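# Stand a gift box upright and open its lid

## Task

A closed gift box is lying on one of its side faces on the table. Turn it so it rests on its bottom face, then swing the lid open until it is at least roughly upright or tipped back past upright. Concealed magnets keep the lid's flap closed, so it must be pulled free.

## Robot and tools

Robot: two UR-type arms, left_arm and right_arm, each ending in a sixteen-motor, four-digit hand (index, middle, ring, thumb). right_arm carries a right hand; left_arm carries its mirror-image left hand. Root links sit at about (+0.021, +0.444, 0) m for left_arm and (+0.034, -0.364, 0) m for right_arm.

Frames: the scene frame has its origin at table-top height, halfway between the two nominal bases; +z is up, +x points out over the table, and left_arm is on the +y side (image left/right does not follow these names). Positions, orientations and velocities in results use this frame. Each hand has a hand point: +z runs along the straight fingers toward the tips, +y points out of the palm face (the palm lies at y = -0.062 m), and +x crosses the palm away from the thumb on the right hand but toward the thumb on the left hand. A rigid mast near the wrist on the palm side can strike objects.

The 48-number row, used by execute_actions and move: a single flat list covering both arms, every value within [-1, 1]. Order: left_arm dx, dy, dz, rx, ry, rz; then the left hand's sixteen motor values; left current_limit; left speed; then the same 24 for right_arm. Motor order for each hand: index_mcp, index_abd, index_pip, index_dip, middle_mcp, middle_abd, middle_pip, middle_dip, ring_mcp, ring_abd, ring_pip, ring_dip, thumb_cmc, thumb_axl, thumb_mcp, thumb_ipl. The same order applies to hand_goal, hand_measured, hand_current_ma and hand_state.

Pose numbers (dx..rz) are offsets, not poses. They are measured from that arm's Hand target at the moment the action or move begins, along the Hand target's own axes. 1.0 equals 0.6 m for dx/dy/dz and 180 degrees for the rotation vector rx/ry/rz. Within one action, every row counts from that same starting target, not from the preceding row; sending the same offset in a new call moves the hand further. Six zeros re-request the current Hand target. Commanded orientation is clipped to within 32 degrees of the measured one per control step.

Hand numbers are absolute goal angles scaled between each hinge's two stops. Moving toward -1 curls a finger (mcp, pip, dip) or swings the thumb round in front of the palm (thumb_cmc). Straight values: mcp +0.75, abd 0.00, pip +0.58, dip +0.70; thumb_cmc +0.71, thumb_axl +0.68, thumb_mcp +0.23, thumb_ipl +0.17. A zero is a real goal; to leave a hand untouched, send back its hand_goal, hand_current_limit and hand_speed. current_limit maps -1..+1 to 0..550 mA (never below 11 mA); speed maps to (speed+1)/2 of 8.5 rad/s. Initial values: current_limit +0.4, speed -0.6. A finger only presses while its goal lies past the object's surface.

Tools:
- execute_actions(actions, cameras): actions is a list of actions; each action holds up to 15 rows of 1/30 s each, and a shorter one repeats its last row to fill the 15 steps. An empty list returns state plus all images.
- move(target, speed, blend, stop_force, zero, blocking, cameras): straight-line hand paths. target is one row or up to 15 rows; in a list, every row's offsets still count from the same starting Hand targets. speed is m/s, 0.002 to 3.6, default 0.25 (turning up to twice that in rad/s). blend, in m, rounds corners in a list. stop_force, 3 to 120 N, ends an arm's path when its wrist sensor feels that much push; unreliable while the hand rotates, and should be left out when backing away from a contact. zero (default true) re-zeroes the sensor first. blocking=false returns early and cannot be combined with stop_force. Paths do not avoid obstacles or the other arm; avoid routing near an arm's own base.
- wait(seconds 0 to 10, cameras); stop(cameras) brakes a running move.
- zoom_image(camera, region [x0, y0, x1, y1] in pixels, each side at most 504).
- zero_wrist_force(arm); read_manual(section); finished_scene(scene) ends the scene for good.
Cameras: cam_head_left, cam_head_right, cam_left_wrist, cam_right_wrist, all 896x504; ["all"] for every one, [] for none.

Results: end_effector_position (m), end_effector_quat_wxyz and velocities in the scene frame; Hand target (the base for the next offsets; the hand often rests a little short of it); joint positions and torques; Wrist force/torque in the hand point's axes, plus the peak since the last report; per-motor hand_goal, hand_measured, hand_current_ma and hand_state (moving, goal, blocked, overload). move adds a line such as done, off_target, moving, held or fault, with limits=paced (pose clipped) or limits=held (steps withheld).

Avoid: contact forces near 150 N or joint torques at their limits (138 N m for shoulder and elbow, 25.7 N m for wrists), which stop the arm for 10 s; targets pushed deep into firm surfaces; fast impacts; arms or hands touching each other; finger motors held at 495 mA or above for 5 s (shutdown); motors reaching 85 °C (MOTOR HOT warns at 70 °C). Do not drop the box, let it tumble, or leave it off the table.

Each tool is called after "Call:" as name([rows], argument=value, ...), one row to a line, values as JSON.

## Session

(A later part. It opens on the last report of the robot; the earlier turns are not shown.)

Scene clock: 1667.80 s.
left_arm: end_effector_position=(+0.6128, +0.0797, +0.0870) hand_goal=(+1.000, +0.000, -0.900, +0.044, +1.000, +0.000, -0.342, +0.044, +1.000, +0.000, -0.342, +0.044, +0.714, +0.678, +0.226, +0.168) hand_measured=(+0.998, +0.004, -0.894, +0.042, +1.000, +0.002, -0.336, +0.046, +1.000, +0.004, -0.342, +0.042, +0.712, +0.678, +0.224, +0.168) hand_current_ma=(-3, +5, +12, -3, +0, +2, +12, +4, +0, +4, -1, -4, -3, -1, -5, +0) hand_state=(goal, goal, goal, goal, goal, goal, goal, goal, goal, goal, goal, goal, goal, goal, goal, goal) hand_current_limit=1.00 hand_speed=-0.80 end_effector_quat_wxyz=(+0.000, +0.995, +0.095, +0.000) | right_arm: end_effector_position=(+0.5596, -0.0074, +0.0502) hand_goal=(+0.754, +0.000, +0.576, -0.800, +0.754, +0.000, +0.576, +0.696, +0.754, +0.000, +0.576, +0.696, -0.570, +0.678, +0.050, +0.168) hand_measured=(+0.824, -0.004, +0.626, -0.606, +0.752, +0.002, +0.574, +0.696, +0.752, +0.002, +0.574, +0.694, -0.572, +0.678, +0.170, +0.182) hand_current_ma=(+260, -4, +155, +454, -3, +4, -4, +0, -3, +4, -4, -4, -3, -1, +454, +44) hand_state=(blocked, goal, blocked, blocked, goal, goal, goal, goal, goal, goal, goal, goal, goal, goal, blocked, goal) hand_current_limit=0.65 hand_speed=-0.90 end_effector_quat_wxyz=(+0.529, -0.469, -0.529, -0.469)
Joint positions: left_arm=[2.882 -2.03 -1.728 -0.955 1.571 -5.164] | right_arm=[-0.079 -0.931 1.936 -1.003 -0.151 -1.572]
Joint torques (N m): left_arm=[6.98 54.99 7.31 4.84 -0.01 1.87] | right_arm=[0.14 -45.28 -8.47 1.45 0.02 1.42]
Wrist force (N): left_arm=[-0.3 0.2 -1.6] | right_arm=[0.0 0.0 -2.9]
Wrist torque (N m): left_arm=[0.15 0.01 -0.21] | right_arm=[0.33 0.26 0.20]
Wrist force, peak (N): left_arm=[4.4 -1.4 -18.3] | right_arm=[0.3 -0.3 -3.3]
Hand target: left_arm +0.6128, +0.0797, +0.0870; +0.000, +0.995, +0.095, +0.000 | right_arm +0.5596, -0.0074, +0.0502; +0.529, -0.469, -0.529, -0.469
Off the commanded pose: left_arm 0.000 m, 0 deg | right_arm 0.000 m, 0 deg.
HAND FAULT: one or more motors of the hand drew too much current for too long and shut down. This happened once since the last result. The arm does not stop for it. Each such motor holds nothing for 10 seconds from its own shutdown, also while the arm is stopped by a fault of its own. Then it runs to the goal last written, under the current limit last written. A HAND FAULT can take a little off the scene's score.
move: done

Call:
move(target=[0,0.05,0,0,0,0,1,0,-0.9,0.044,1,0,-0.343,0.044,1,0,-0.343,0.044,0.714,0.678,0.226,0.168,1,-0.9,0,0,0,0,0,0,0.754,0,0.576,-0.8,0.754,0,0.576,0.696,0.754,0,0.576,0.696,-0.571,0.678,0.05,0.168,0.65,-0.9], speed=0.008, stop_force=3.5)

Call:
move(target=[0,0,-0.05,0,0,0,1,0,-0.9,0.044,1,0,-0.343,0.044,1,0,-0.343,0.044,0.714,0.678,0.226,0.168,1,-0.9,0,0,0,0,0,0,0.754,0,0.576,-0.8,0.754,0,0.576,0.696,0.754,0,0.576,0.696,-0.571,0.678,0.05,0.168,0.65,-0.9], speed=0.008, cameras=["cam_left_wrist","cam_right_wrist","cam_head_right"])

Call:
zoom_image(camera="cam_head_right", region=[320, 250, 480, 370])

Scene clock: 1680.13 s.
left_arm: end_effector_position=(+0.6159, +0.0638, +0.0870) hand_goal=(+1.000, +0.000, -0.900, +0.044, +1.000, +0.000, -0.342, +0.044, +1.000, +0.000, -0.342, +0.044, +0.714, +0.678, +0.226, +0.168) hand_measured=(+1.000, -0.002, -0.896, +0.038, +1.000, +0.002, -0.336, +0.046, +1.000, +0.004, -0.342, +0.042, +0.712, +0.678, +0.224, +0.168) hand_current_ma=(+0, -3, +6, -9, +0, +2, +12, +4, +0, +4, -1, -4, -3, -1, -5, +0) hand_state=(goal, goal, goal, goal, goal, goal, goal, goal, goal, goal, goal, goal, goal, goal, goal, goal) hand_current_limit=1.00 hand_speed=-0.90 end_effector_quat_wxyz=(+0.000, +0.995, +0.095, +0.000) | right_arm: end_effector_position=(+0.5596, -0.0074, +0.0502) hand_goal=(+0.754, +0.000, +0.576, -0.800, +0.754, +0.000, +0.576, +0.696, +0.754, +0.000, +0.576, +0.696, -0.570, +0.678, +0.050, +0.168) hand_measured=(+0.824, -0.004, +0.626, -0.606, +0.752, +0.002, +0.574, +0.696, +0.752, +0.002, +0.574, +0.694, -0.572, +0.678, +0.170, +0.182) hand_current_ma=(+260, -4, +155, +454, -3, +4, -4, +0, -3, +4, -4, -4, -3, -1, +454, +44) hand_state=(blocked, goal, blocked, blocked, goal, goal, goal, goal, goal, goal, goal, goal, goal, goal, blocked, goal) hand_current_limit=0.65 hand_speed=-0.90 end_effector_quat_wxyz=(+0.529, -0.469, -0.529, -0.469)
Joint positions: left_arm=[2.859 -2.051 -1.695 -0.967 1.571 -5.188] | right_arm=[-0.079 -0.931 1.936 -1.003 -0.151 -1.572]
Joint torques (N m): left_arm=[6.38 57.47 8.98 5.04 -1.67 2.17] | right_arm=[0.43 -44.05 -12.94 1.52 -0.07 -0.73]
Wrist force (N): left_arm=[0.0 -1.9 -0.9] | right_arm=[0.5 0.7 -5.2]
Wrist torque (N m): left_arm=[0.15 -0.01 -0.21] | right_arm=[0.27 0.19 0.21]
Wrist force, peak (N): left_arm=[0.4 -3.6 -0.9] | right_arm=[0.2 -0.7 -6.2]
Hand target: left_arm +0.6159, +0.0638, +0.0870; +0.000, +0.995, +0.095, +0.000 (not the last commanded pose) | right_arm +0.5596, -0.0074, +0.0502; +0.529, -0.469, -0.529, -0.469
Off the commanded pose: left_arm 0.014 m, 0 deg | right_arm 0.000 m, 0 deg.
move: contact (left_arm)

Scene clock: 1684.17 s.
left_arm: end_effector_position=(+0.6159, +0.0638, +0.1168) hand_goal=(+1.000, +0.000, -0.900, +0.044, +1.000, +0.000, -0.342, +0.044, +1.000, +0.000, -0.342, +0.044, +0.714, +0.678, +0.226, +0.168) hand_measured=(+1.000, -0.002, -0.894, +0.046, +1.000, +0.002, -0.336, +0.046, +1.000, +0.004, -0.342, +0.042, +0.712, +0.678, +0.224, +0.168) hand_current_ma=(+0, -1, +12, +4, +0, +2, +12, +4, +0, +4, -1, -4, -3, -1, -5, +0) hand_state=(goal, goal, goal, goal, goal, goal, goal, goal, goal, goal, goal, goal, goal, goal, goal, goal) hand_current_limit=1.00 hand_speed=-0.90 end_effector_quat_wxyz=(+0.000, +0.995, +0.095, +0.000) | right_arm: end_effector_position=(+0.5596, -0.0074, +0.0502) hand_goal=(+0.754, +0.000, +0.576, -0.800, +0.754, +0.000, +0.576, +0.696, +0.754, +0.000, +0.576, +0.696, -0.570, +0.678, +0.050, +0.168) hand_measured=(+0.826, +0.002, +0.626, -0.614, +0.752, +0.002, +0.574, +0.696, +0.752, +0.002, +0.574, +0.694, -0.570, +0.676, +0.170, +0.182) hand_current_ma=(+264, +2, +156, +454, -3, +4, -4, +0, -3, +4, -4, -4, +0, -3, +454, +44) hand_state=(blocked, goal, blocked, blocked, goal, goal, goal, goal, goal, goal, goal, goal, goal, goal, blocked, goal) hand_current_limit=0.65 hand_speed=-0.90 end_effector_quat_wxyz=(+0.529, -0.469, -0.529, -0.469)
Joint positions: left_arm=[2.859 -2.013 -1.665 -1.035 1.571 -5.188] | right_arm=[-0.079 -0.931 1.936 -1.003 -0.151 -1.572]
Joint torques (N m): left_arm=[1.17 54.49 29.41 0.47 1.14 0.47] | right_arm=[-0.39 -43.12 -16.24 1.51 0.07 -1.8]
Wrist force (N): left_arm=[-0.5 0.3 -1.9] | right_arm=[-1.5 0.9 -2.3]
Wrist torque (N m): left_arm=[0.18 -0.02 -0.18] | right_arm=[0.36 0.23 0.12]
Wrist force, peak (N): left_arm=[-0.2 -3.5 0.4] | right_arm=[-1.2 0.6 -6.0]
Hand target: left_arm +0.6159, +0.0638, +0.1170; +0.000, +0.995, +0.095, +0.000 | right_arm +0.5596, -0.0074, +0.0502; +0.529, -0.469, -0.529, -0.469
Off the commanded pose: left_arm 0.000 m, 0 deg | right_arm 0.000 m, 0 deg.
move: done
Images, in order (width x height): cam_head_right 896x504, cam_left_wrist 896x504, cam_right_wrist 896x504.

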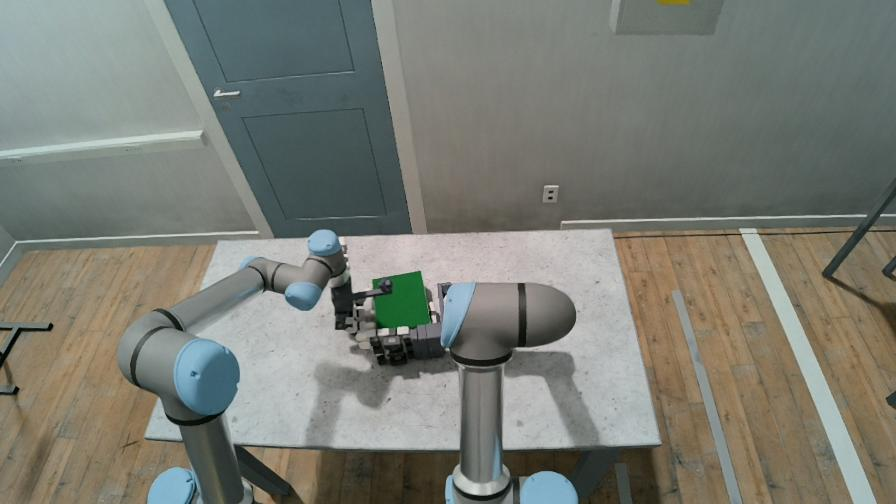

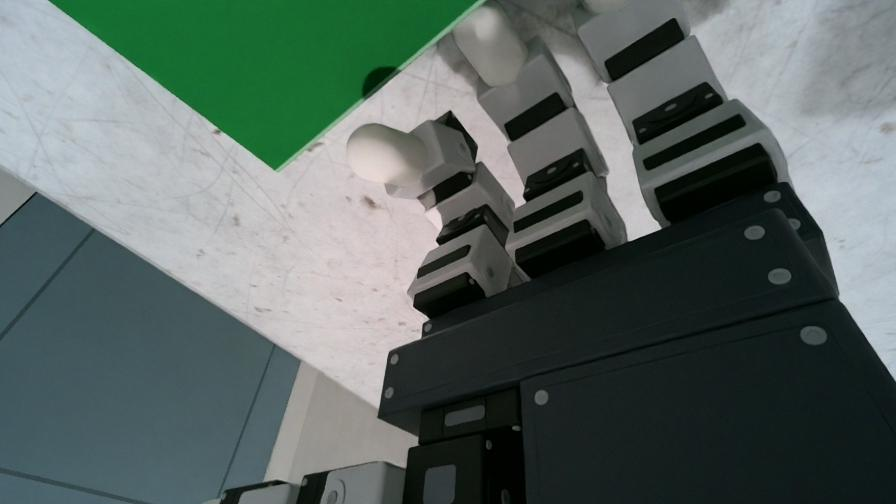

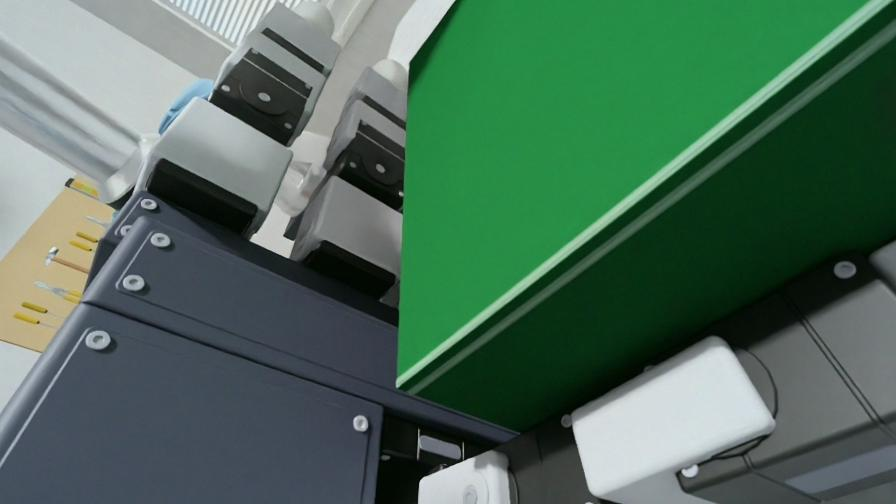

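Scaled by 3.150 from the camera's 896x504 image, which has a finer 1280x720 frame.

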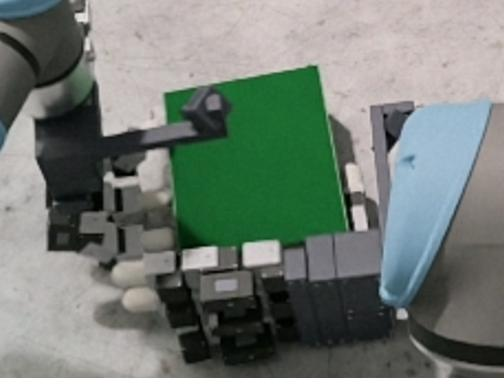

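Call:
move([
  [0,-0.03,0,0,0,0,1,0,-0.95,-0.95,1,0,-0.343,0.044,1,0,-0.343,0.044,0.714,0.678,0.226,0.168,1,-0.8,0,0,0,0,0,0,0.754,0,0.576,-0.8,0.754,0,0.576,0.696,0.754,0,0.576,0.696,-0.571,0.678,0.05,0.168,0.65,-0.9],
  [0,-0.03,0.05,0,0,0,1,0,-0.95,-0.95,1,0,-0.343,0.044,1,0,-0.343,0.044,0.714,0.678,0.226,0.168,1,-0.8,0,0,0,0,0,0,0.754,0,0.576,-0.8,0.754,0,0.576,0.696,0.754,0,0.576,0.696,-0.571,0.678,0.05,0.168,0.65,-0.9],
], speed=0.04)

Call:
move(target=[0,0.06,0,0,0,0,1,0,-0.95,-0.95,1,0,-0.343,0.044,1,0,-0.343,0.044,0.714,0.678,0.226,0.168,1,-0.9,0,0,0,0,0,0,0.754,0,0.576,-0.8,0.754,0,0.576,0.696,0.754,0,0.576,0.696,-0.571,0.678,0.05,0.168,0.65,-0.9], speed=0.008, stop_force=3.5, cameras=["cam_left_wrist"])

Scene clock: 1706.43 s.
left_arm: end_effector_position=(+0.6125, +0.0815, +0.0871) hand_goal=(+1.000, +0.000, -0.950, -0.950, +1.000, +0.000, -0.342, +0.044, +1.000, +0.000, -0.342, +0.044, +0.714, +0.678, +0.226, +0.168) hand_measured=(+0.994, -0.002, -0.890, -0.802, +1.000, +0.002, -0.336, +0.046, +1.000, +0.004, -0.342, +0.042, +0.712, +0.678, +0.224, +0.168) hand_current_ma=(-11, -1, +192, +550, +0, +2, +11, +4, +0, +4, -1, -4, -3, -1, -5, +0) hand_state=(goal, goal, blocked, blocked, goal, goal, goal, goal, goal, goal, goal, goal, goal, goal, goal, goal) hand_current_limit=1.00 hand_speed=-0.80 end_effector_quat_wxyz=(+0.000, +0.995, +0.095, +0.000) | right_arm: end_effector_position=(+0.5596, -0.0074, +0.0502) hand_goal=(+0.754, +0.000, +0.576, -0.800, +0.754, +0.000, +0.576, +0.696, +0.754, +0.000, +0.576, +0.696, -0.570, +0.678, +0.050, +0.168) hand_measured=(+0.826, +0.002, +0.626, -0.614, +0.752, +0.002, +0.574, +0.696, +0.752, +0.002, +0.574, +0.694, -0.570, +0.676, +0.170, +0.182) hand_current_ma=(+264, +2, +156, +454, -3, +4, -4, +0, -3, +4, -4, -4, +0, -3, +454, +44) hand_state=(blocked, goal, blocked, blocked, goal, goal, goal, goal, goal, goal, goal, goal, goal, goal, blocked, goal) hand_current_limit=0.65 hand_speed=-0.90 end_effector_quat_wxyz=(+0.529, -0.469, -0.529, -0.469)
Joint positions: left_arm=[2.885 -2.028 -1.731 -0.954 1.571 -5.161] | right_arm=[-0.079 -0.931 1.936 -1.003 -0.151 -1.572]
Joint torques (N m): left_arm=[6.85 28.81 7.4 5.07 -1.6 1.33] | right_arm=[-0.04 -42.44 -20.14 1.55 -0.01 -1.8]
Wrist force (N): left_arm=[-0.3 0.4 -1.6] | right_arm=[-1.8 0.8 -2.4]
Wrist torque (N m): left_arm=[0.17 0.01 -0.23] | right_arm=[0.36 0.25 0.10]
Wrist force, peak (N): left_arm=[-0.6 0.4 -2.4] | right_arm=[-2.0 0.9 -2.7]
Hand target: left_arm +0.6125, +0.0815, +0.0870; +0.000, +0.995, +0.095, +0.000 | right_arm +0.5596, -0.0074, +0.0502; +0.529, -0.469, -0.529, -0.469
Off the commanded pose: left_arm 0.000 m, 0 deg | right_arm 0.000 m, 0 deg.
move: done

Scene clock: 1710.43 s.
left_arm: end_effector_position=(+0.6166, +0.0598, +0.0870) hand_goal=(+1.000, +0.000, -0.950, -0.950, +1.000, +0.000, -0.342, +0.044, +1.000, +0.000, -0.342, +0.044, +0.714, +0.678, +0.226, +0.168) hand_measured=(+0.994, -0.002, -0.890, -0.802, +1.000, +0.002, -0.334, +0.044, +1.000, +0.004, -0.342, +0.040, +0.712, +0.678, +0.224, +0.168) hand_current_ma=(-11, -1, +192, +550, +0, +2, +13, +0, +0, +4, +0, -5, -3, -1, -5, +0) hand_state=(goal, goal, blocked, blocked, goal, goal, goal, goal, goal, goal, goal, goal, goal, goal, goal, goal) hand_current_limit=1.00 hand_speed=-0.90 end_effector_quat_wxyz=(+0.000, +0.995, +0.095, +0.000) | right_arm: end_effector_position=(+0.5596, -0.0074, +0.0502) hand_goal=(+0.754, +0.000, +0.576, -0.800, +0.754, +0.000, +0.576, +0.696, +0.754, +0.000, +0.576, +0.696, -0.570, +0.678, +0.050, +0.168) hand_measured=(+0.826, +0.002, +0.626, -0.618, +0.752, +0.002, +0.574, +0.696, +0.752, +0.002, +0.574, +0.694, -0.570, +0.676, +0.170, +0.182) hand_current_ma=(+264, +2, +156, +454, -3, +4, -4, +0, -3, +4, -4, -4, +0, -2, +454, +44) hand_state=(blocked, goal, blocked, blocked, goal, goal, goal, goal, goal, goal, goal, goal, goal, goal, blocked, goal) hand_current_limit=0.65 hand_speed=-0.90 end_effector_quat_wxyz=(+0.529, -0.469, -0.529, -0.469)
Joint positions: left_arm=[2.853 -2.056 -1.687 -0.97 1.571 -5.193] | right_arm=[-0.079 -0.931 1.936 -1.003 -0.151 -1.572]
Joint torques (N m): left_arm=[7.03 56.32 6.91 5.04 -1.75 1.8] | right_arm=[0.09 -41.5 -21.68 1.5 -0.02 -1.77]
Wrist force (N): left_arm=[-0.1 -1.8 -2.1] | right_arm=[-1.3 0.7 -4.9]
Wrist torque (N m): left_arm=[0.26 -0.01 -0.07] | right_arm=[0.33 0.17 0.13]
Wrist force, peak (N): left_arm=[0.3 -5.3 -2.8] | right_arm=[-1.4 0.3 -7.3]
Hand target: left_arm +0.6166, +0.0598, +0.0870; +0.000, +0.995, +0.095, +0.000 (not the last commanded pose) | right_arm +0.5596, -0.0074, +0.0502; +0.529, -0.469, -0.529, -0.469
Off the commanded pose: left_arm 0.014 m, 0 deg | right_arm 0.000 m, 0 deg.
move: contact (left_arm)
Images, in order (width x height): cam_left_wrist 896x504.

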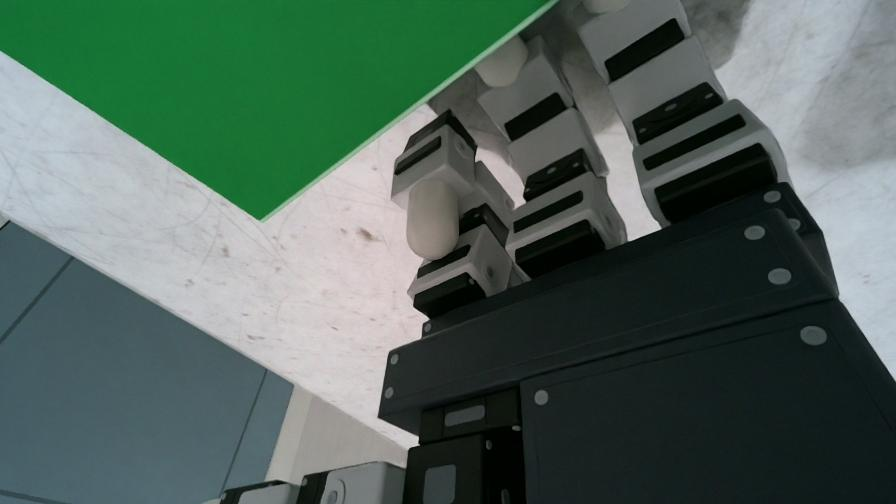

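Call:
move(target=[0,0,-0.055,0,0,0,1,0,-0.87,-0.78,1,0,-0.343,0.044,1,0,-0.343,0.044,0.714,0.678,0.226,0.168,1,-0.9,0,0,0,0,0,0,0.754,0,0.576,-0.8,0.754,0,0.576,0.696,0.754,0,0.576,0.696,-0.571,0.678,0.05,0.168,0.65,-0.9], speed=0.008, cameras=["cam_left_wrist","cam_right_wrist","cam_head_right"])

Call:
zoom_image(camera="cam_head_right", region=[320, 250, 480, 370])

Scene clock: 1720.77 s.
left_arm: end_effector_position=(+0.6167, +0.0598, +0.1199) hand_goal=(+1.000, +0.000, -0.870, -0.780, +1.000, +0.000, -0.342, +0.044, +1.000, +0.000, -0.342, +0.044, +0.714, +0.678, +0.226, +0.168) hand_measured=(+0.998, -0.002, -0.870, -0.716, +1.000, +0.002, -0.298, +0.064, +1.000, +0.004, -0.302, +0.066, +0.712, +0.678, +0.224, +0.168) hand_current_ma=(-4, -1, -1, +0, +0, +2, +124, +48, +0, +4, +116, +54, -3, -1, -5, +0) hand_state=(goal, goal, goal, overload, goal, goal, blocked, blocked, goal, goal, blocked, blocked, goal, goal, goal, goal) hand_current_limit=1.00 hand_speed=-0.90 end_effector_quat_wxyz=(+0.000, +0.995, +0.095, +0.000) | right_arm: end_effector_position=(+0.5596, -0.0074, +0.0502) hand_goal=(+0.754, +0.000, +0.576, -0.800, +0.754, +0.000, +0.576, +0.696, +0.754, +0.000, +0.576, +0.696, -0.570, +0.678, +0.050, +0.168) hand_measured=(+0.826, -0.024, +0.626, -0.630, +0.752, +0.002, +0.574, +0.696, +0.752, +0.002, +0.574, +0.694, -0.578, +0.670, +0.170, +0.182) hand_current_ma=(+265, -53, +161, +454, -3, +4, -4, +0, -3, +4, -4, -4, -15, -22, +454, +44) hand_state=(blocked, blocked, blocked, blocked, goal, goal, goal, goal, goal, goal, goal, goal, goal, goal, blocked, goal) hand_current_limit=0.65 hand_speed=-0.90 end_effector_quat_wxyz=(+0.529, -0.469, -0.529, -0.469)
Joint positions: left_arm=[2.853 -2.014 -1.653 -1.045 1.571 -5.193] | right_arm=[-0.079 -0.931 1.936 -1.003 -0.151 -1.572]
Joint torques (N m): left_arm=[2.04 59.21 29.79 1.32 -2.01 1.5] | right_arm=[0.41 -39.33 -21.79 1.64 0.12 -1.2]
Wrist force (N): left_arm=[-0.5 -4.3 0.8] | right_arm=[0.0 1.5 -6.6]
Wrist torque (N m): left_arm=[0.33 0.10 0.01] | right_arm=[0.36 0.38 0.19]
Wrist force, peak (N): left_arm=[0.1 -5.2 2.1] | right_arm=[0.6 0.2 -7.7]
Hand target: left_arm +0.6167, +0.0598, +0.1200; +0.000, +0.995, +0.095, +0.000 | right_arm +0.5596, -0.0074, +0.0502; +0.529, -0.469, -0.529, -0.469
Off the commanded pose: left_arm 0.000 m, 0 deg | right_arm 0.000 m, 0 deg.
HAND FAULT: one or more motors of the hand drew too much current for too long and shut down. This happened once since the last result. The arm does not stop for it. Each such motor holds nothing for 10 seconds from its own shutdown, also while the arm is stopped by a fault of its own. Then it runs to the goal last written, under the current limit last written. A HAND FAULT can take a little off the scene's score.
move: done
Images, in order (width x height): cam_head_right 896x504, cam_left_wrist 896x504, cam_right_wrist 896x504.

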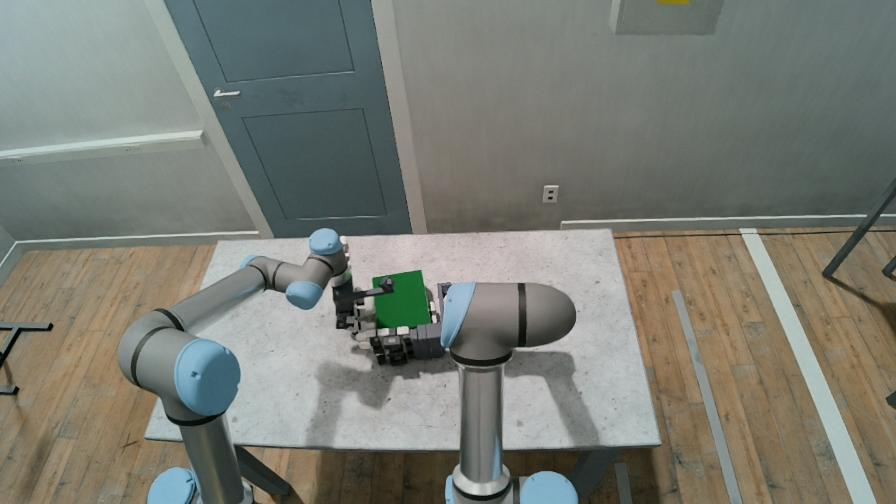

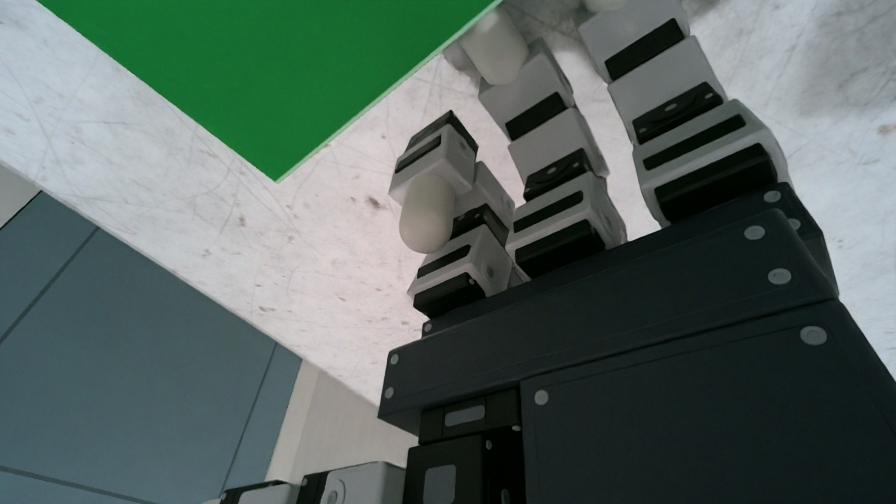

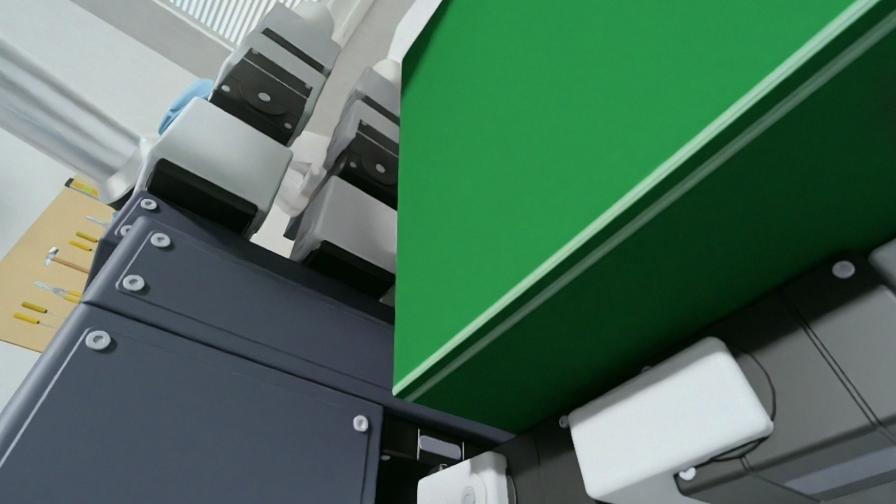

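Scaled by 3.150 from the camera's 896x504 image, which has a finer 1280x720 frame.

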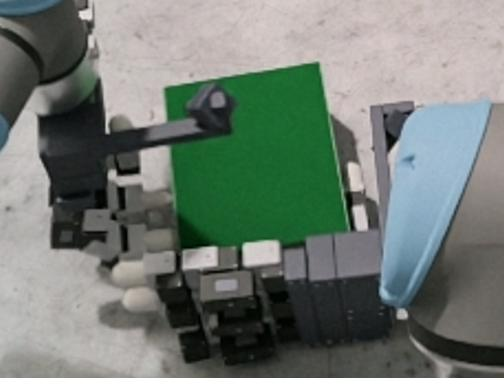

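Call:
move([
  [0,-0.02,0,0,0,0,1,0,-0.87,-0.78,1,0,-0.343,0.044,1,0,-0.343,0.044,0.714,0.678,0.226,0.168,1,-0.9,0,0,0,0,0,0,0.754,0,0.576,-0.8,0.754,0,0.576,0.696,0.754,0,0.576,0.696,-0.571,0.678,0.05,0.168,0.65,-0.9],
  [0,-0.02,0.046,0,0,0,1,0,-0.87,-0.78,1,0,-0.343,0.044,1,0,-0.343,0.044,0.714,0.678,0.226,0.168,1,-0.9,0,0,0,0,0,0,0.754,0,0.576,-0.8,0.754,0,0.576,0.696,0.754,0,0.576,0.696,-0.571,0.678,0.05,0.168,0.65,-0.9],
], speed=0.04)

Call:
move(target=[0,0.06,0,0,0,0,1,0,-0.87,-0.78,1,0,-0.343,0.044,1,0,-0.343,0.044,0.714,0.678,0.226,0.168,1,-0.9,0,0,0,0,0,0,0.754,0,0.576,-0.8,0.754,0,0.576,0.696,0.754,0,0.576,0.696,-0.571,0.678,0.05,0.168,0.65,-0.9], speed=0.008, stop_force=9)

Call:
move(target=[0,0,-0.03,0,0,0,1,0,-0.87,-0.78,1,0,-0.343,0.044,1,0,-0.343,0.044,0.714,0.678,0.226,0.168,1,-0.9,0,0,0,0,0,0,0.754,0,0.576,-0.8,0.754,0,0.576,0.696,0.754,0,0.576,0.696,-0.571,0.678,0.05,0.168,0.65,-0.9], speed=0.008, cameras=["cam_left_wrist","cam_right_wrist","cam_head_right"])

Call:
zoom_image(camera="cam_head_right", region=[320, 250, 480, 370])

Scene clock: 1798.93 s.
left_arm: end_effector_position=(+0.6144, +0.0716, +0.0925) hand_goal=(+1.000, +0.000, -0.870, -0.780, +1.000, +0.000, -0.342, +0.044, +1.000, +0.000, -0.342, +0.044, +0.714, +0.678, +0.226, +0.168) hand_measured=(+0.998, -0.002, -0.870, -0.778, +1.000, +0.002, -0.336, +0.048, +1.000, +0.004, -0.336, +0.048, +0.712, +0.678, +0.224, +0.168) hand_current_ma=(-4, -1, -1, +4, +0, +2, +12, +6, +0, +4, +9, +6, -3, -1, -5, +0) hand_state=(goal, goal, goal, goal, goal, goal, goal, goal, goal, goal, goal, goal, goal, goal, goal, goal) hand_current_limit=1.00 hand_speed=-0.90 end_effector_quat_wxyz=(+0.000, +0.995, +0.095, +0.000) | right_arm: end_effector_position=(+0.5596, -0.0074, +0.0502) hand_goal=(+0.754, +0.000, +0.576, -0.800, +0.754, +0.000, +0.576, +0.696, +0.754, +0.000, +0.576, +0.696, -0.570, +0.678, +0.050, +0.168) hand_measured=(+0.828, +0.012, +0.626, -0.634, +0.752, +0.002, +0.574, +0.696, +0.752, +0.002, +0.574, +0.694, -0.564, +0.674, +0.170, +0.182) hand_current_ma=(+280, +22, +162, +454, -3, +4, -4, +0, -3, +4, -4, -4, +12, -7, +454, +47) hand_state=(blocked, goal, blocked, blocked, goal, goal, goal, goal, goal, goal, goal, goal, goal, goal, blocked, goal) hand_current_limit=0.65 hand_speed=-0.90 end_effector_quat_wxyz=(+0.529, -0.469, -0.529, -0.469)
Joint positions: left_arm=[2.87 -2.033 -1.706 -0.974 1.571 -5.176] | right_arm=[-0.079 -0.931 1.936 -1.003 -0.151 -1.572]
Joint torques (N m): left_arm=[5.7 29.92 8.88 5 0.7 1.43] | right_arm=[0.46 -37.73 -21.49 1.48 -0.01 -0.22]
Wrist force (N): left_arm=[-0.7 0.5 -1.8] | right_arm=[-3.6 0.5 -2.9]
Wrist torque (N m): left_arm=[0.20 0.04 -0.26] | right_arm=[0.38 0.23 0.02]
Wrist force, peak (N): left_arm=[-0.5 -4.5 0.5] | right_arm=[0.1 1.4 -6.8]
Hand target: left_arm +0.6144, +0.0716, +0.0924; +0.000, +0.995, +0.095, +0.000 | right_arm +0.5596, -0.0074, +0.0502; +0.529, -0.469, -0.529, -0.469
Off the commanded pose: left_arm 0.000 m, 0 deg | right_arm 0.000 m, 0 deg.
move: done

Scene clock: 1801.77 s.
left_arm: end_effector_position=(+0.6168, +0.0589, +0.0924) hand_goal=(+1.000, +0.000, -0.870, -0.780, +1.000, +0.000, -0.342, +0.044, +1.000, +0.000, -0.342, +0.044, +0.714, +0.678, +0.226, +0.168) hand_measured=(+0.998, -0.002, -0.870, -0.778, +1.000, +0.002, -0.326, +0.042, +1.000, +0.004, -0.330, +0.044, +0.712, +0.678, +0.224, +0.168) hand_current_ma=(-4, -1, -1, +4, +0, +2, +34, -3, +0, +4, +27, +0, -3, -1, -5, +0) hand_state=(goal, goal, goal, goal, goal, goal, goal, goal, goal, goal, goal, goal, goal, goal, goal, goal) hand_current_limit=1.00 hand_speed=-0.90 end_effector_quat_wxyz=(+0.000, +0.995, +0.095, +0.000) | right_arm: end_effector_position=(+0.5596, -0.0074, +0.0502) hand_goal=(+0.754, +0.000, +0.576, -0.800, +0.754, +0.000, +0.576, +0.696, +0.754, +0.000, +0.576, +0.696, -0.570, +0.678, +0.050, +0.168) hand_measured=(+0.828, +0.022, +0.626, -0.640, +0.752, +0.002, +0.574, +0.696, +0.752, +0.002, +0.574, +0.694, -0.564, +0.678, +0.170, +0.182) hand_current_ma=(+280, +47, +162, +454, -3, +4, -4, +0, -3, +4, -4, -4, +11, -2, +454, +45) hand_state=(blocked, blocked, blocked, blocked, goal, goal, goal, goal, goal, goal, goal, goal, goal, goal, blocked, goal) hand_current_limit=0.65 hand_speed=-0.90 end_effector_quat_wxyz=(+0.529, -0.469, -0.529, -0.469)
Joint positions: left_arm=[2.851 -2.05 -1.68 -0.983 1.571 -5.195] | right_arm=[-0.079 -0.931 1.936 -1.003 -0.151 -1.572]
Joint torques (N m): left_arm=[3.16 57.09 8.25 5.5 -1.85 1.99] | right_arm=[0.44 -37.71 -21.77 1.43 0.08 0.42]
Wrist force (N): left_arm=[0.7 -6.3 -2.6] | right_arm=[-3.6 -0.2 -9.0]
Wrist torque (N m): left_arm=[0.49 0.07 0.12] | right_arm=[0.31 0.02 0.06]
Wrist force, peak (N): left_arm=[1.5 -10.0 -2.9] | right_arm=[-4.1 -0.6 -12.3]
Hand target: left_arm +0.6168, +0.0589, +0.0924; +0.000, +0.995, +0.095, +0.000 (not the last commanded pose) | right_arm +0.5596, -0.0074, +0.0502; +0.529, -0.469, -0.529, -0.469
Off the commanded pose: left_arm 0.023 m, 0 deg | right_arm 0.000 m, 0 deg.
move: contact (left_arm)

Scene clock: 1804.30 s.
left_arm: end_effector_position=(+0.6168, +0.0589, +0.1102) hand_goal=(+1.000, +0.000, -0.870, -0.780, +1.000, +0.000, -0.342, +0.044, +1.000, +0.000, -0.342, +0.044, +0.714, +0.678, +0.226, +0.168) hand_measured=(+0.998, -0.002, -0.870, -0.778, +1.000, +0.002, -0.310, +0.060, +1.000, +0.002, -0.312, +0.058, +0.712, +0.678, +0.224, +0.168) hand_current_ma=(-4, -1, -1, +4, +0, +2, +82, +34, +0, +3, +75, +30, -3, -1, -5, +0) hand_state=(goal, goal, goal, goal, goal, goal, blocked, goal, goal, goal, blocked, goal, goal, goal, goal, goal) hand_current_limit=1.00 hand_speed=-0.90 end_effector_quat_wxyz=(+0.000, +0.995, +0.095, +0.000) | right_arm: end_effector_position=(+0.5596, -0.0074, +0.0502) hand_goal=(+0.754, +0.000, +0.576, -0.800, +0.754, +0.000, +0.576, +0.696, +0.754, +0.000, +0.576, +0.696, -0.570, +0.678, +0.050, +0.168) hand_measured=(+0.828, -0.002, +0.630, -0.640, +0.752, +0.002, +0.574, +0.696, +0.752, +0.002, +0.574, +0.694, -0.564, +0.672, +0.170, +0.182) hand_current_ma=(+280, -2, +171, +454, -3, +4, -4, +0, -3, +4, -4, -4, +13, -14, +454, +45) hand_state=(blocked, goal, blocked, blocked, goal, goal, goal, goal, goal, goal, goal, goal, goal, goal, blocked, goal) hand_current_limit=0.65 hand_speed=-0.90 end_effector_quat_wxyz=(+0.529, -0.469, -0.529, -0.469)
Joint positions: left_arm=[2.851 -2.027 -1.662 -1.024 1.571 -5.195] | right_arm=[-0.079 -0.931 1.936 -1.003 -0.151 -1.572]
Joint torques (N m): left_arm=[4.56 56.95 30.21 1.34 -2.16 1.75] | right_arm=[0.2 -37.06 -21.71 1.55 0.08 1]
Wrist force (N): left_arm=[-0.7 -2.1 -0.9] | right_arm=[-2.2 0.9 -4.9]
Wrist torque (N m): left_arm=[0.30 0.01 -0.06] | right_arm=[0.37 0.31 0.09]
Wrist force, peak (N): left_arm=[0.7 -6.5 -2.3] | right_arm=[-3.8 -0.3 -9.1]
Hand target: left_arm +0.6168, +0.0589, +0.1104; +0.000, +0.995, +0.095, +0.000 | right_arm +0.5596, -0.0074, +0.0502; +0.529, -0.469, -0.529, -0.469
Off the commanded pose: left_arm 0.000 m, 0 deg | right_arm 0.000 m, 0 deg.
move: done
Images, in order (width x height): cam_head_right 896x504, cam_left_wrist 896x504, cam_right_wrist 896x504.

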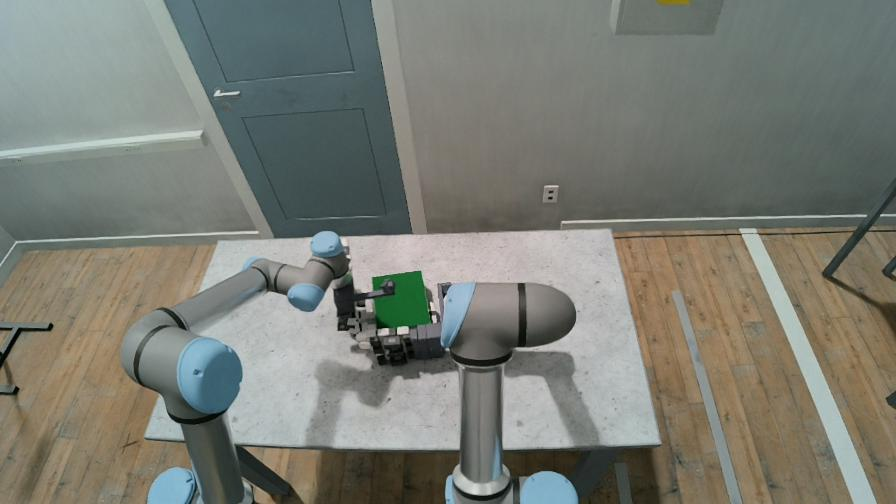

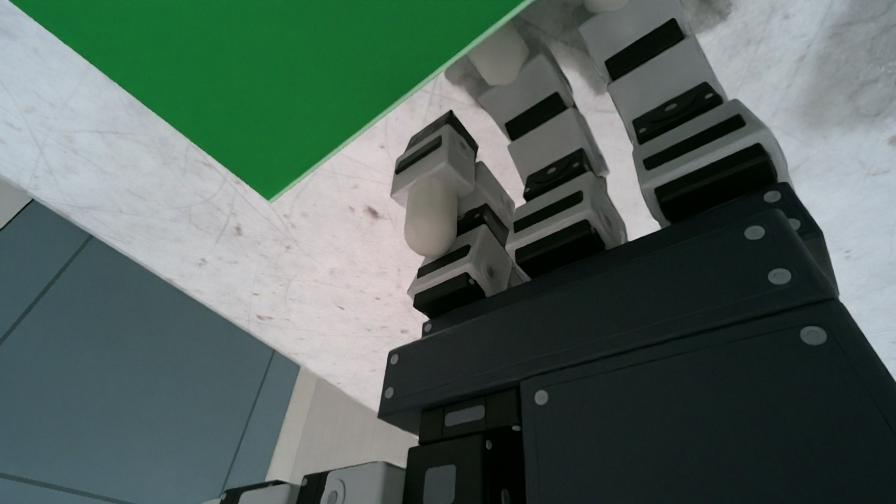

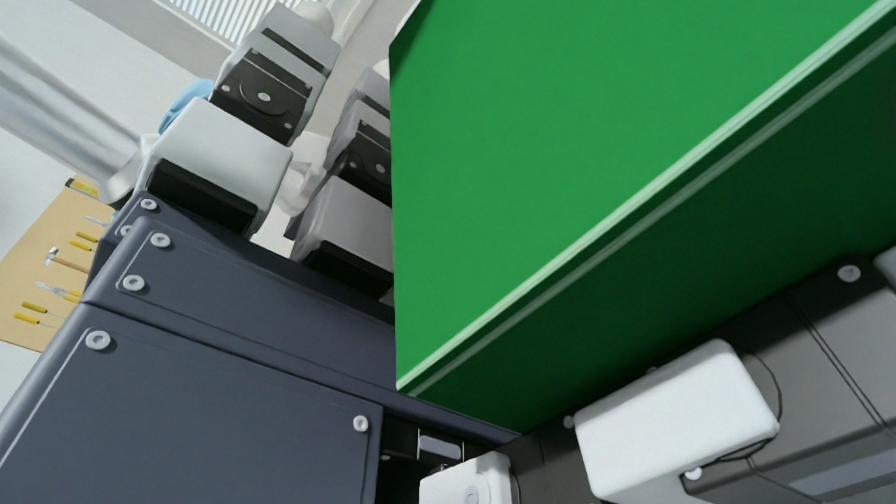

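Scaled by 3.150 from the camera's 896x504 image, which has a finer 1280x720 frame.

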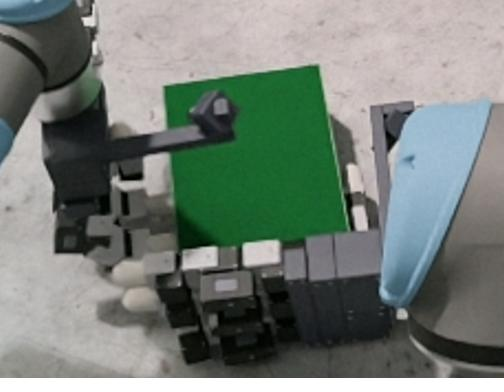

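Call:
move(target=[0,0.005,-0.03,0,0,0,1,0,-0.87,-0.78,1,0,-0.343,0.044,1,0,-0.343,0.044,0.714,0.678,0.226,0.168,1,-0.9,0,0,0,0,0,0,0.754,0,0.576,-0.8,0.754,0,0.576,0.696,0.754,0,0.576,0.696,-0.571,0.678,0.05,0.168,0.65,-0.9], speed=0.008, cameras=["cam_left_wrist","cam_right_wrist","cam_head_right"])

Call:
zoom_image(camera="cam_head_right", region=[320, 250, 480, 370])

Scene clock: 1819.87 s.
left_arm: end_effector_position=(+0.6174, +0.0560, +0.1282) hand_goal=(+1.000, +0.000, -0.870, -0.780, +1.000, +0.000, -0.342, +0.044, +1.000, +0.000, -0.342, +0.044, +0.714, +0.678, +0.226, +0.168) hand_measured=(+0.998, -0.002, -0.870, -0.778, +1.000, +0.008, -0.302, +0.060, +1.000, +0.010, -0.288, +0.066, +0.712, +0.678, +0.224, +0.168) hand_current_ma=(-4, -1, -1, +4, +1, +14, +117, +34, +1, +17, +167, +52, -3, -1, -5, +0) hand_state=(goal, goal, goal, goal, goal, goal, blocked, goal, goal, goal, blocked, blocked, goal, goal, goal, goal) hand_current_limit=1.00 hand_speed=-0.90 end_effector_quat_wxyz=(+0.000, +0.995, +0.095, +0.000) | right_arm: end_effector_position=(+0.5596, -0.0074, +0.0502) hand_goal=(+0.754, +0.000, +0.576, -0.800, +0.754, +0.000, +0.576, +0.696, +0.754, +0.000, +0.576, +0.696, -0.570, +0.678, +0.050, +0.168) hand_measured=(+0.840, -0.020, +0.630, -0.754, +0.752, +0.002, +0.574, +0.696, +0.752, +0.002, +0.574, +0.694, -0.572, +0.660, +0.170, +0.180) hand_current_ma=(+332, -45, +171, +137, -3, +4, -4, +0, -3, +4, -4, -4, -2, -56, +454, +37) hand_state=(blocked, blocked, blocked, moving, goal, goal, goal, goal, goal, goal, goal, goal, goal, goal, blocked, goal) hand_current_limit=0.65 hand_speed=-0.90 end_effector_quat_wxyz=(+0.529, -0.469, -0.529, -0.469)
Joint positions: left_arm=[2.847 -2.01 -1.635 -1.068 1.571 -5.199] | right_arm=[-0.079 -0.931 1.936 -1.003 -0.151 -1.572]
Joint torques (N m): left_arm=[-14.73 57.87 30.15 0.94 -2.82 -1.25] | right_arm=[0.14 -35.55 -21.49 1.44 0.16 2.02]
Wrist force (N): left_arm=[4.9 -12.8 0.4] | right_arm=[-0.4 -4.5 -15.0]
Wrist torque (N m): left_arm=[0.72 0.50 0.59] | right_arm=[0.48 0.50 0.15]
Wrist force, peak (N): left_arm=[5.2 -12.8 0.5] | right_arm=[-0.4 -4.5 -15.0]
Hand target: left_arm +0.6174, +0.0560, +0.1284; +0.000, +0.995, +0.095, +0.000 | right_arm +0.5596, -0.0074, +0.0502; +0.529, -0.469, -0.529, -0.469
Off the commanded pose: left_arm 0.000 m, 0 deg | right_arm 0.000 m, 0 deg.
move: done
Images, in order (width x height): cam_head_right 896x504, cam_left_wrist 896x504, cam_right_wrist 896x504.

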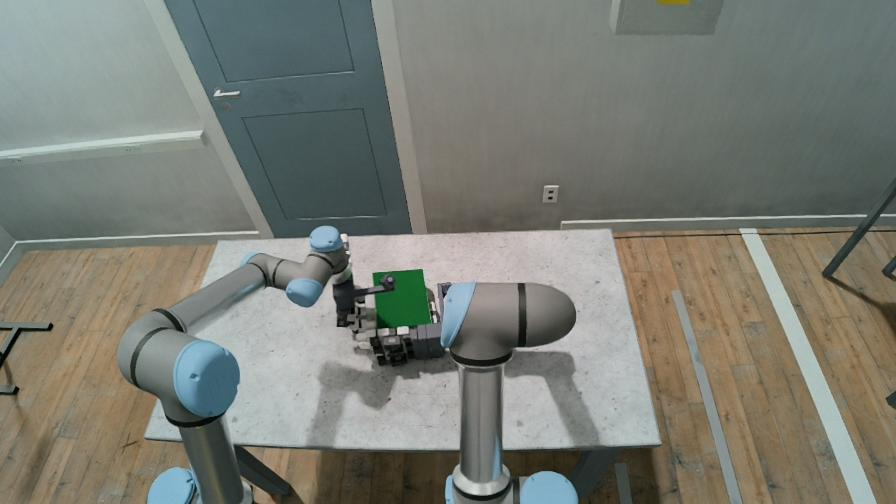

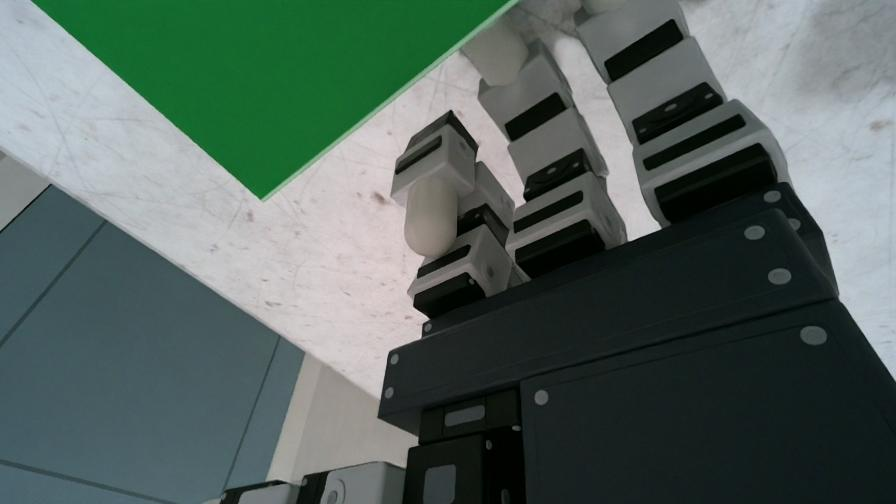

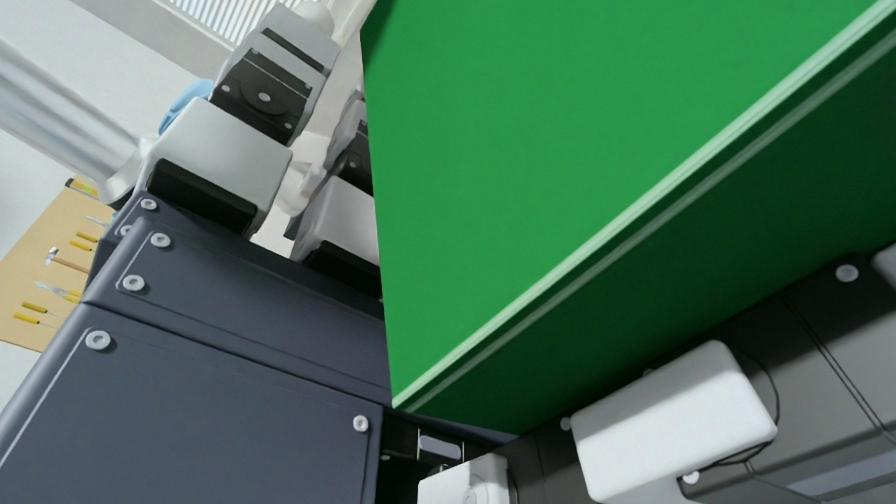

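Scaled by 3.150 from the camera's 896x504 image, which has a finer 1280x720 frame.

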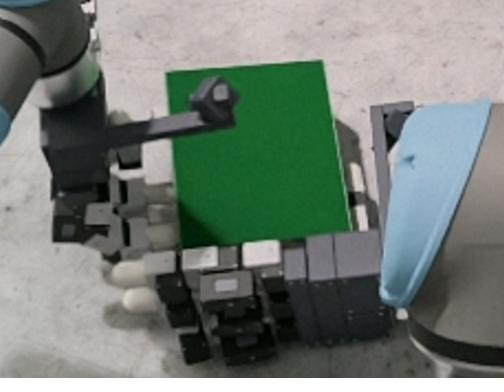

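Call:
move([
  [0,-0.005,0.05,0,0,0,1,0,-0.87,-0.78,1,0,-0.343,0.044,1,0,-0.343,0.044,0.714,0.678,0.226,0.168,1,-0.9,0,0,0,0,0,0,0.754,0,0.576,-0.8,0.754,0,0.576,0.696,0.754,0,0.576,0.696,-0.571,0.678,0.05,0.168,0.65,-0.9],
  [0,-0.05,0.05,0,0,0,1,0,-0.87,-0.78,1,0,-0.343,0.044,1,0,-0.343,0.044,0.714,0.678,0.226,0.168,1,-0.9,0,0,0,0,0,0,0.754,0,0.576,-0.8,0.754,0,0.576,0.696,0.754,0,0.576,0.696,-0.571,0.678,0.05,0.168,0.65,-0.9],
], speed=0.02)

Call:
move(target=[0,0,0,0,0,0,1,0,-0.343,0.044,1,0,-0.343,0.044,1,0,-0.343,0.044,0.714,0.678,0.226,0.168,1,-0.9,0,0,0,0,0,0,0.754,0,0.576,-0.029,0.754,0,0.576,0.696,0.754,0,0.576,0.696,-0.571,0.678,0.45,0.168,0.65,-0.85], cameras=["cam_left_wrist","cam_right_wrist","cam_head_right"])

Call:
zoom_image(camera="cam_head_right", region=[320, 250, 480, 370])

Scene clock: 1935.03 s.
left_arm: end_effector_position=(+0.6117, +0.0852, +0.0984) hand_goal=(+1.000, +0.000, -0.870, -0.780, +1.000, +0.000, -0.342, +0.044, +1.000, +0.000, -0.342, +0.044, +0.714, +0.678, +0.226, +0.168) hand_measured=(+0.998, -0.002, -0.870, -0.778, +1.000, +0.004, -0.340, +0.044, +1.000, +0.004, -0.336, +0.048, +0.712, +0.678, +0.224, +0.168) hand_current_ma=(-4, -1, -1, +4, +0, +4, +3, -1, +0, +5, +10, +6, -3, -1, -5, +0) hand_state=(goal, goal, goal, goal, goal, goal, goal, goal, goal, goal, goal, goal, goal, goal, goal, goal) hand_current_limit=1.00 hand_speed=-0.90 end_effector_quat_wxyz=(+0.000, +0.995, +0.095, +0.000) | right_arm: end_effector_position=(+0.5596, -0.0074, +0.0502) hand_goal=(+0.754, +0.000, +0.576, -0.800, +0.754, +0.000, +0.576, +0.696, +0.754, +0.000, +0.576, +0.696, -0.570, +0.678, +0.050, +0.168) hand_measured=(+0.780, +0.010, +0.590, -0.790, +0.752, +0.002, +0.574, +0.696, +0.752, +0.002, +0.574, +0.694, -0.560, +0.678, +0.074, +0.182) hand_current_ma=(+77, +18, +33, +21, -3, +4, -4, +0, -3, +4, -4, -4, +24, -1, +85, +44) hand_state=(blocked, goal, goal, goal, goal, goal, goal, goal, goal, goal, goal, goal, goal, goal, blocked, goal) hand_current_limit=0.65 hand_speed=-0.90 end_effector_quat_wxyz=(+0.529, -0.469, -0.529, -0.469)
Joint positions: left_arm=[2.89 -2.008 -1.727 -0.977 1.571 -5.156] | right_arm=[-0.079 -0.931 1.936 -1.003 -0.151 -1.572]
Joint torques (N m): left_arm=[6.74 54.73 8.1 4.93 1.04 1.85] | right_arm=[7.59 -34.4 -21.08 0.17 0.22 -0.49]
Wrist force (N): left_arm=[-0.4 -0.1 -1.6] | right_arm=[-2.5 0.5 -3.1]
Wrist torque (N m): left_arm=[0.11 0.01 -0.21] | right_arm=[0.42 0.24 0.11]
Wrist force, peak (N): left_arm=[7.8 -25.0 -13.7] | right_arm=[-3.0 -7.7 -22.0]
Hand target: left_arm +0.6117, +0.0854, +0.0984; +0.000, +0.995, +0.095, +0.000 | right_arm +0.5596, -0.0074, +0.0502; +0.529, -0.469, -0.529, -0.469
Off the commanded pose: left_arm 0.000 m, 0 deg | right_arm 0.000 m, 0 deg.
move: done

Scene clock: 1937.63 s.
left_arm: end_effector_position=(+0.6117, +0.0854, +0.0984) hand_goal=(+1.000, +0.000, -0.342, +0.044, +1.000, +0.000, -0.342, +0.044, +1.000, +0.000, -0.342, +0.044, +0.714, +0.678, +0.226, +0.168) hand_measured=(+0.998, -0.002, -0.342, +0.042, +1.000, +0.004, -0.340, +0.044, +1.000, +0.004, -0.336, +0.048, +0.712, +0.678, +0.224, +0.168) hand_current_ma=(-4, -1, -1, -3, +0, +4, +3, -1, +0, +5, +10, +6, -3, -1, -5, +0) hand_state=(goal, goal, goal, goal, goal, goal, goal, goal, goal, goal, goal, goal, goal, goal, goal, goal) hand_current_limit=1.00 hand_speed=-0.90 end_effector_quat_wxyz=(+0.000, +0.995, +0.095, +0.000) | right_arm: end_effector_position=(+0.5596, -0.0074, +0.0502) hand_goal=(+0.754, +0.000, +0.576, -0.028, +0.754, +0.000, +0.576, +0.696, +0.754, +0.000, +0.576, +0.696, -0.570, +0.678, +0.450, +0.168) hand_measured=(+0.756, +0.010, +0.578, -0.032, +0.752, +0.002, +0.574, +0.696, +0.752, +0.002, +0.574, +0.694, -0.560, +0.678, +0.448, +0.170) hand_current_ma=(+5, +18, +4, -5, -3, +4, -4, +0, -3, +4, -4, -4, +24, -1, -4, +4) hand_state=(goal, goal, goal, goal, goal, goal, goal, goal, goal, goal, goal, goal, goal, goal, goal, goal) hand_current_limit=0.65 hand_speed=-0.85 end_effector_quat_wxyz=(+0.529, -0.469, -0.529, -0.469)
Joint positions: left_arm=[2.891 -2.008 -1.728 -0.977 1.571 -5.155] | right_arm=[-0.079 -0.931 1.936 -1.003 -0.151 -1.572]
Joint torques (N m): left_arm=[7.01 54.99 6.83 4.93 -1.29 1.94] | right_arm=[3.9 -34.07 -20.48 -0.89 0.15 -1.83]
Wrist force (N): left_arm=[-0.1 -0.2 -2.0] | right_arm=[-2.4 0.5 -2.7]
Wrist torque (N m): left_arm=[0.12 -0.03 -0.19] | right_arm=[0.40 0.25 0.09]
Wrist force, peak (N): left_arm=[-0.3 -0.2 -2.2] | right_arm=[-2.5 0.7 -3.0]
Hand target: left_arm +0.6117, +0.0854, +0.0984; +0.000, +0.995, +0.095, +0.000 | right_arm +0.5596, -0.0074, +0.0502; +0.529, -0.469, -0.529, -0.469
Off the commanded pose: left_arm 0.000 m, 0 deg | right_arm 0.000 m, 0 deg.
move: done
Images, in order (width x height): cam_head_right 896x504, cam_left_wrist 896x504, cam_right_wrist 896x504.

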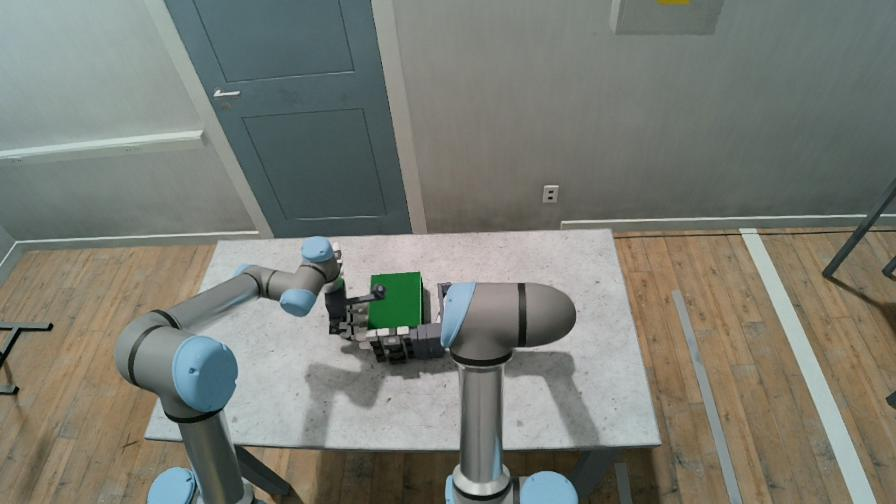

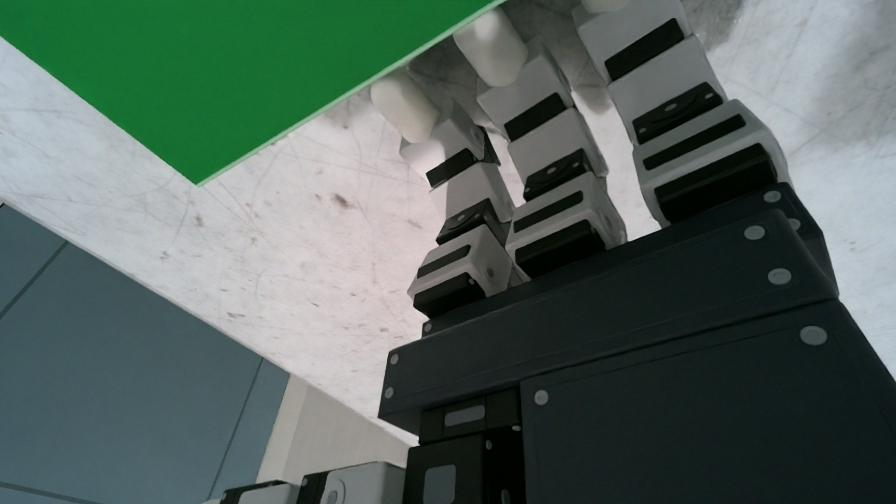

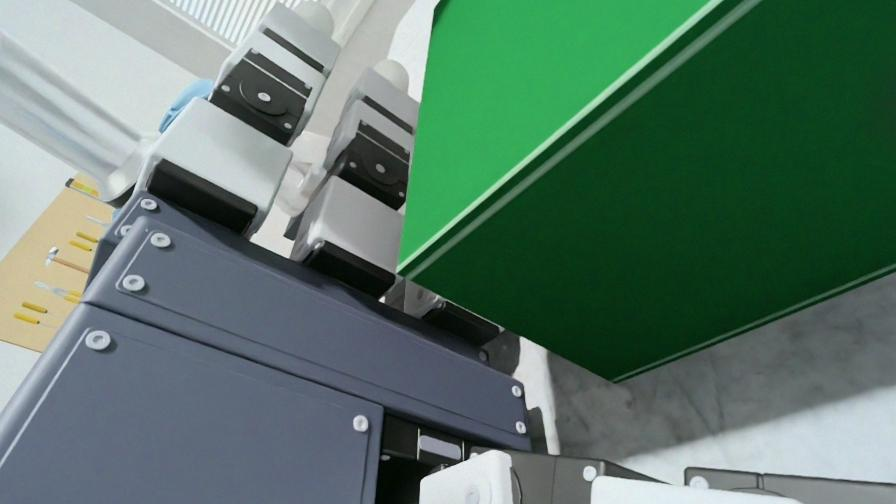

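Scaled by 3.150 from the camera's 896x504 image, which has a finer 1280x720 frame.

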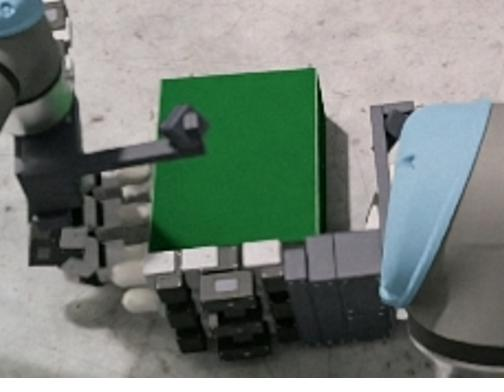

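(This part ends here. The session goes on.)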